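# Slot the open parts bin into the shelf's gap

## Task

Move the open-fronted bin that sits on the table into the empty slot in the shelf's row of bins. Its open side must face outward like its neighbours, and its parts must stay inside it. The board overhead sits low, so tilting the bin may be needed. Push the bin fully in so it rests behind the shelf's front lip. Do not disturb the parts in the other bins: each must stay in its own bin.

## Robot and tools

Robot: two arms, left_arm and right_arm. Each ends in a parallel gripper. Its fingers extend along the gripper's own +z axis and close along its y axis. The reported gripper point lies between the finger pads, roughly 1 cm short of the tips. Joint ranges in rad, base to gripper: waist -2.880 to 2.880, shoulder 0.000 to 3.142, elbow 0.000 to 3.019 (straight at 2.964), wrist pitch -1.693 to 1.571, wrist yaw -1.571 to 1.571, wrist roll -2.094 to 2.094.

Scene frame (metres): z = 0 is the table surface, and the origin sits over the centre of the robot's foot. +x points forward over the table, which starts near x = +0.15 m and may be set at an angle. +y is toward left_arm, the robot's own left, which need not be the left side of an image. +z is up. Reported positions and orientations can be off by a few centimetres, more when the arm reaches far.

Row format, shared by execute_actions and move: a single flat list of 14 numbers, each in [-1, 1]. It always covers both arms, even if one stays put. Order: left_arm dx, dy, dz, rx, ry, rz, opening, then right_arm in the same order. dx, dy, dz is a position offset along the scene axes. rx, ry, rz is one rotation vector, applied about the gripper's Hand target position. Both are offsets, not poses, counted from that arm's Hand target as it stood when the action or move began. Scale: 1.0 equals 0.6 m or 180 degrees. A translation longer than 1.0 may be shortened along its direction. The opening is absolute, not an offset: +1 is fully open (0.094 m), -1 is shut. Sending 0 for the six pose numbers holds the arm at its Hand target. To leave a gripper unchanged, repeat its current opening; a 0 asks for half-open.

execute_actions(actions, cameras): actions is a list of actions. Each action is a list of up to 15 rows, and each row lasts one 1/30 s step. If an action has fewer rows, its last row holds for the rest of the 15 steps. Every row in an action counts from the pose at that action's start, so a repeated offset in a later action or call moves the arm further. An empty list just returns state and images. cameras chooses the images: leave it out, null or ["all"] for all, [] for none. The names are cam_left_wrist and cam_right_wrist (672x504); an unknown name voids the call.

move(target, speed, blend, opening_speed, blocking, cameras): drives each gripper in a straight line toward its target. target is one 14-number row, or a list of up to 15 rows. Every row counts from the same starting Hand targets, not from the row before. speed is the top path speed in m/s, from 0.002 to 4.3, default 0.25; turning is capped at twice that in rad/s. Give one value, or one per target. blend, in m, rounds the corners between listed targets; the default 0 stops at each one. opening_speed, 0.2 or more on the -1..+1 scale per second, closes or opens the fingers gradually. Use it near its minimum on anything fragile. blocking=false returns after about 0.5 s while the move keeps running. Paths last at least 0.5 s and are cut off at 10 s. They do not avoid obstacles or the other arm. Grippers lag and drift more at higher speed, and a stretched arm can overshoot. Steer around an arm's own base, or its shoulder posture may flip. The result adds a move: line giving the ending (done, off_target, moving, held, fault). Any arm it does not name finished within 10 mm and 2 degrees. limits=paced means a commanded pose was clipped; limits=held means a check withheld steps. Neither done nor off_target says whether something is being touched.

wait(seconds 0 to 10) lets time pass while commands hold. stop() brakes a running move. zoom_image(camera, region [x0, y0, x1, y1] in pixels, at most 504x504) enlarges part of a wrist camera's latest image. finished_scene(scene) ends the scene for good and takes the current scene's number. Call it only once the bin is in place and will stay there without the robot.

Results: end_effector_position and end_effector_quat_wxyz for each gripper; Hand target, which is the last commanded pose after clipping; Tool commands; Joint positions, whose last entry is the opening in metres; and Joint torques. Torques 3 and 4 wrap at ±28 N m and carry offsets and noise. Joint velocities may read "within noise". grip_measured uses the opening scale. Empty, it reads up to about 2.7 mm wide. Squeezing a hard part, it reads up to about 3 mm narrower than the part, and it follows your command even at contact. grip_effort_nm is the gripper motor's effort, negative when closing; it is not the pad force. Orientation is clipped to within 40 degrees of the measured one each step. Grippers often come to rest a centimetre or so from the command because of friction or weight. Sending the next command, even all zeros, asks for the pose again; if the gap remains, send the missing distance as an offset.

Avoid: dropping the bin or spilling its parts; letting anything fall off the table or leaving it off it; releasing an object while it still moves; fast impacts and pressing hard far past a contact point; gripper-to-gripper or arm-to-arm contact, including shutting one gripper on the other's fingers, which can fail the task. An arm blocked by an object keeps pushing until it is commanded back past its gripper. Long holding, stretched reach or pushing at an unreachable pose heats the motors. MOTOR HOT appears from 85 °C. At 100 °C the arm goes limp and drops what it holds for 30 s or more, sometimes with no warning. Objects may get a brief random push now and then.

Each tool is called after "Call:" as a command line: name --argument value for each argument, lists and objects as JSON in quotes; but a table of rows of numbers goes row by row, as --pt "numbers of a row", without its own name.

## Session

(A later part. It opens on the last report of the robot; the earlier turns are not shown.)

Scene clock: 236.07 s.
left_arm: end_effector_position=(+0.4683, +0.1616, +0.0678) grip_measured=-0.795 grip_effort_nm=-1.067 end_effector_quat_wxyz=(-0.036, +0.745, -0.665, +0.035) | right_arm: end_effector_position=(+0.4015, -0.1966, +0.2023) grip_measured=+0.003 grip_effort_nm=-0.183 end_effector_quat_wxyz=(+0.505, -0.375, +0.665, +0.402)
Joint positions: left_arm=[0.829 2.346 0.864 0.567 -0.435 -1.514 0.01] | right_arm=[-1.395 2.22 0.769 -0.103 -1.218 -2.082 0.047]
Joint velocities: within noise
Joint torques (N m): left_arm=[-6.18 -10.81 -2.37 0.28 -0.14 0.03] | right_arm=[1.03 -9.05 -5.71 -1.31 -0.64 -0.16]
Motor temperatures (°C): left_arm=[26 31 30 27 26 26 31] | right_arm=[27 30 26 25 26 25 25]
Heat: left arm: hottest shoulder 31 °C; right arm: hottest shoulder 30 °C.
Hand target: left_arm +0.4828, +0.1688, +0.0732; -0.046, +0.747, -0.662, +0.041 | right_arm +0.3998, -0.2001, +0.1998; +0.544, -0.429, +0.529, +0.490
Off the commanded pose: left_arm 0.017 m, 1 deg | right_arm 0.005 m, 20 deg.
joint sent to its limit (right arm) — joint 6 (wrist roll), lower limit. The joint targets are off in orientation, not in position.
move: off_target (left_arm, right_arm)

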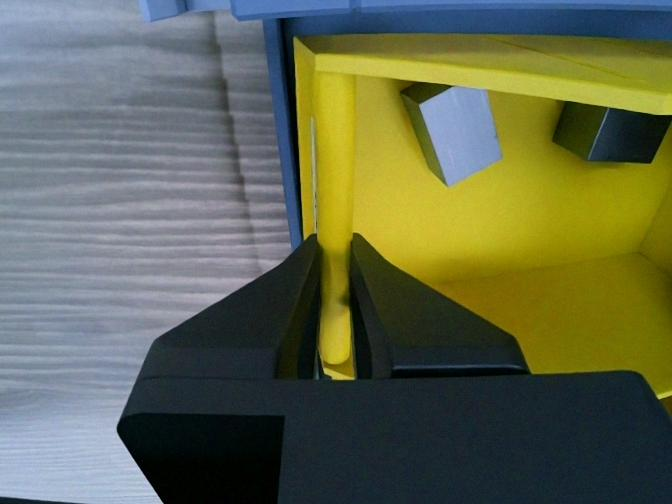

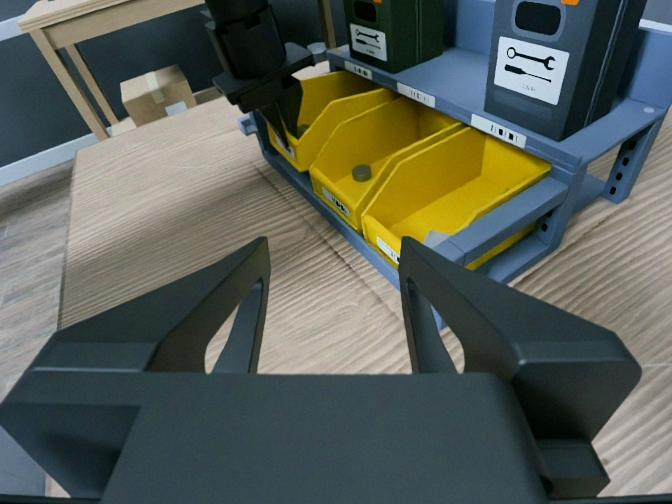

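Call:
move --pt "0.018 0.0025 0.0 0 0 0 -0.88 0 0 0 0 0 0 0" --pt "0.016 0.0025 -0.065 0 0 0 -0.88 0 0 0 0 0 0 0" --speed 0.05

Call:
zoom_image --camera "cam_right_wrist" --region '[220, 20, 470, 240]'

Call:
zoom_image --camera "cam_left_wrist" --region '[200, 0, 500, 250]'

Scene clock: 248.50 s.
left_arm: end_effector_position=(+0.4782, +0.1616, +0.0400) grip_measured=-0.796 grip_effort_nm=-1.062 end_effector_quat_wxyz=(-0.031, +0.744, -0.666, +0.033) | right_arm: end_effector_position=(+0.4015, -0.1966, +0.2023) grip_measured=+0.003 grip_effort_nm=-0.183 end_effector_quat_wxyz=(+0.505, -0.375, +0.665, +0.402)
Joint positions: left_arm=[0.855 2.399 0.947 0.535 -0.416 -1.492 0.01] | right_arm=[-1.395 2.22 0.769 -0.103 -1.218 -2.082 0.047]
Joint velocities: within noise
Joint torques (N m): left_arm=[-5.25 -8.82 -0.95 1.2 0.03 0.13] | right_arm=[1.08 -9.05 -5.7 -1.31 -0.64 -0.15]
Motor temperatures (°C): left_arm=[26 30 30 27 26 26 31] | right_arm=[27 30 26 25 26 25 25]
Heat: left arm: hottest gripper 31 °C; right arm: hottest shoulder 30 °C.
Hand target: left_arm +0.4923, +0.1703, +0.0342; -0.045, +0.747, -0.662, +0.041 | right_arm +0.3998, -0.2001, +0.1998; +0.544, -0.429, +0.529, +0.490
Off the commanded pose: left_arm 0.018 m, 2 deg | right_arm 0.005 m, 20 deg.
joint sent to its limit (right arm) — joint 6 (wrist roll), lower limit. The joint targets are off in orientation, not in position.
move: off_target (left_arm, right_arm)

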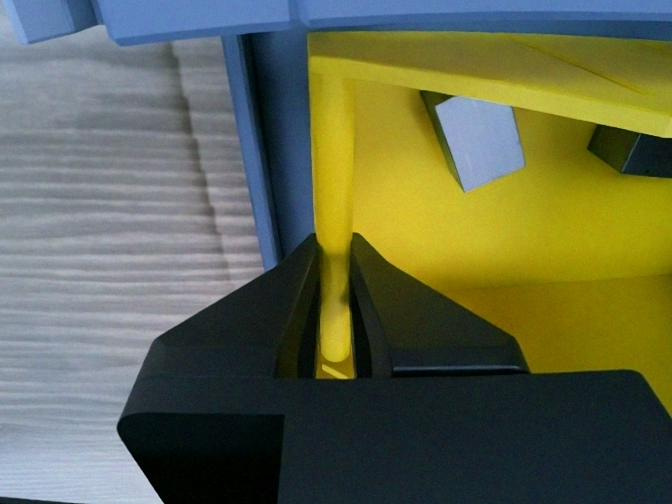

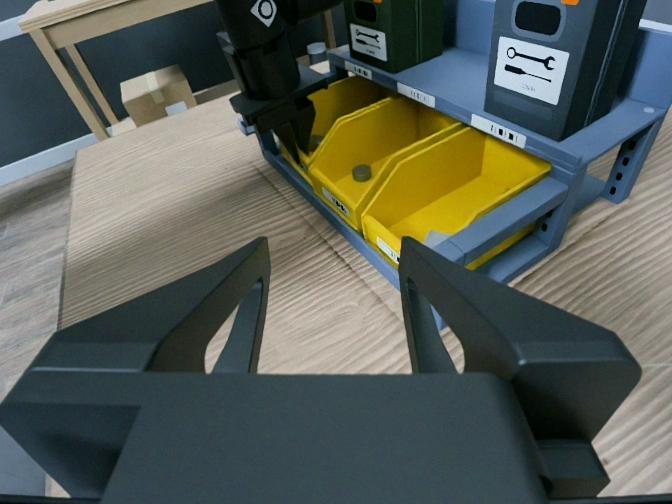

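Scaled by 2.016 from the camera's 672x504 image, which has a finer 960x720 frame.

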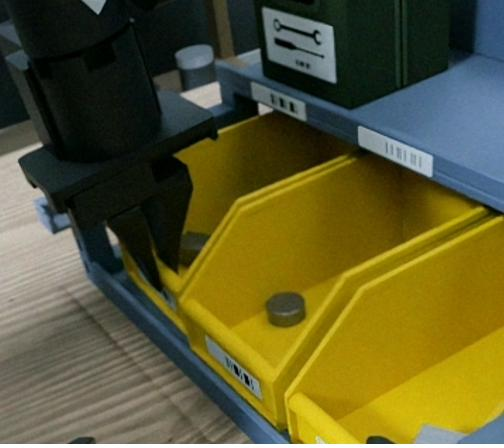

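Scaled by 1.680 from the camera's 672x504 image, which has a finer 960x720 frame.

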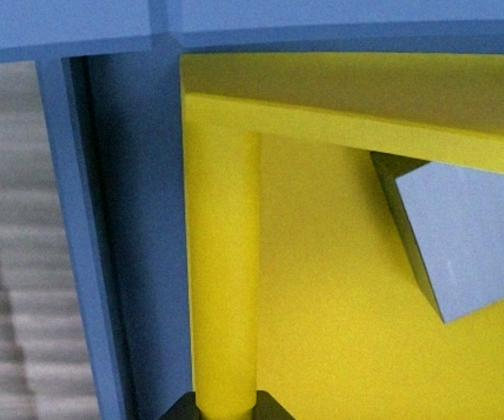

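Call:
move --pt "-0.014 -0.009 0.005 0 0 0 -0.88 0 0 0 0 0 0 0" --pt "-0.014 -0.009 0.005 0 0 0 -0.4 0 0 0 0 0 0 0" --pt "-0.034 -0.01 0.21 0 0 0 -0.4 0 0 0 0 0 0 0" --speed '[0.05,0.05,0.08]' --opening_speed 0.4

Call:
zoom_image --camera "cam_right_wrist" --region '[220, 20, 470, 240]'

Scene clock: 259.97 s.
left_arm: end_effector_position=(+0.4747, +0.1683, +0.1500) grip_measured=-0.402 grip_effort_nm=0.046 end_effector_quat_wxyz=(-0.048, +0.749, -0.660, +0.039) | right_arm: end_effector_position=(+0.4015, -0.1966, +0.2024) grip_measured=+0.003 grip_effort_nm=-0.183 end_effector_quat_wxyz=(+0.505, -0.375, +0.665, +0.402)
Joint positions: left_arm=[0.746 2.122 0.7 0.5 -0.497 -1.587 0.028] | right_arm=[-1.395 2.22 0.769 -0.103 -1.218 -2.082 0.047]
Joint velocities: within noise
Joint torques (N m): left_arm=[-7.94 -10.17 -3.21 0.03 -0.32 -0.18] | right_arm=[1.08 -9 -5.71 -1.31 -0.64 -0.15]
Motor temperatures (°C): left_arm=[26 30 30 27 26 26 31] | right_arm=[27 30 27 25 26 25 25]
Heat: left arm: hottest gripper 31 °C; right arm: hottest shoulder 30 °C.
Hand target: left_arm +0.4721, +0.1643, +0.1602; -0.046, +0.747, -0.662, +0.041 | right_arm +0.3998, -0.2001, +0.1998; +0.544, -0.429, +0.529, +0.490
Off the commanded pose: left_arm 0.011 m, 1 deg | right_arm 0.005 m, 20 deg.
joint sent to its limit (right arm) — joint 6 (wrist roll), lower limit. The joint targets are off in orientation, not in position.
move: off_target (left_arm, right_arm)

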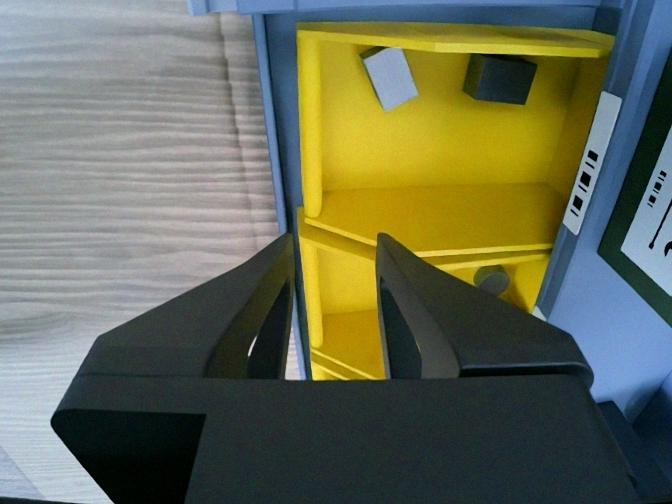

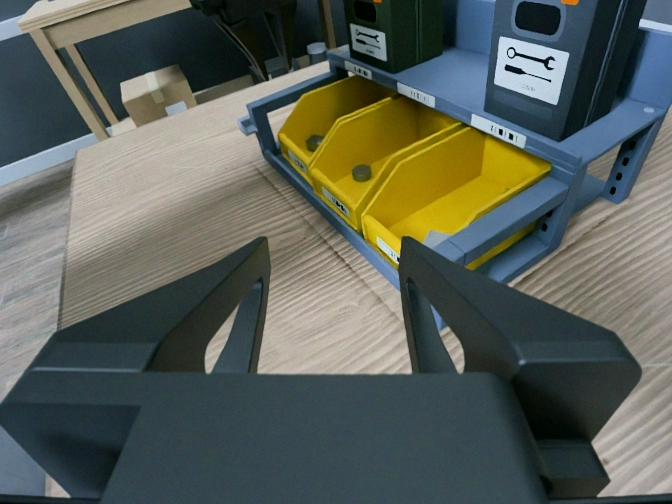

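Scaled by 2.016 from the camera's 672x504 image, which has a finer 960x720 frame.

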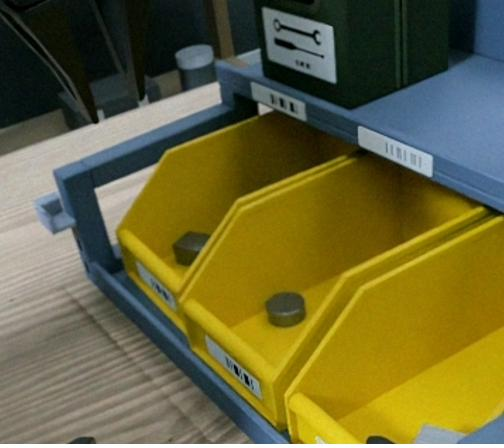

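Call:
zoom_image --camera "cam_left_wrist" --region '[230, 0, 640, 300]'

Scaled by 1.229 from the camera's 672x504 image, which has a finer 960x720 frame.

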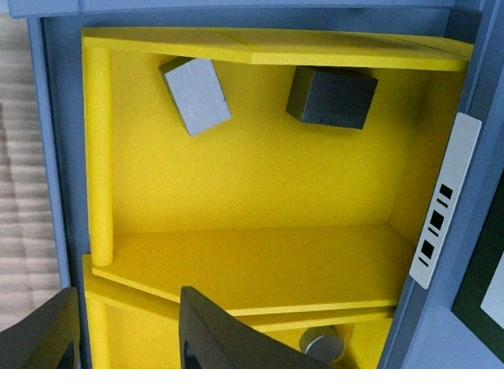

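Call:
finished_scene --scene 2

The scene is finished: the task was done.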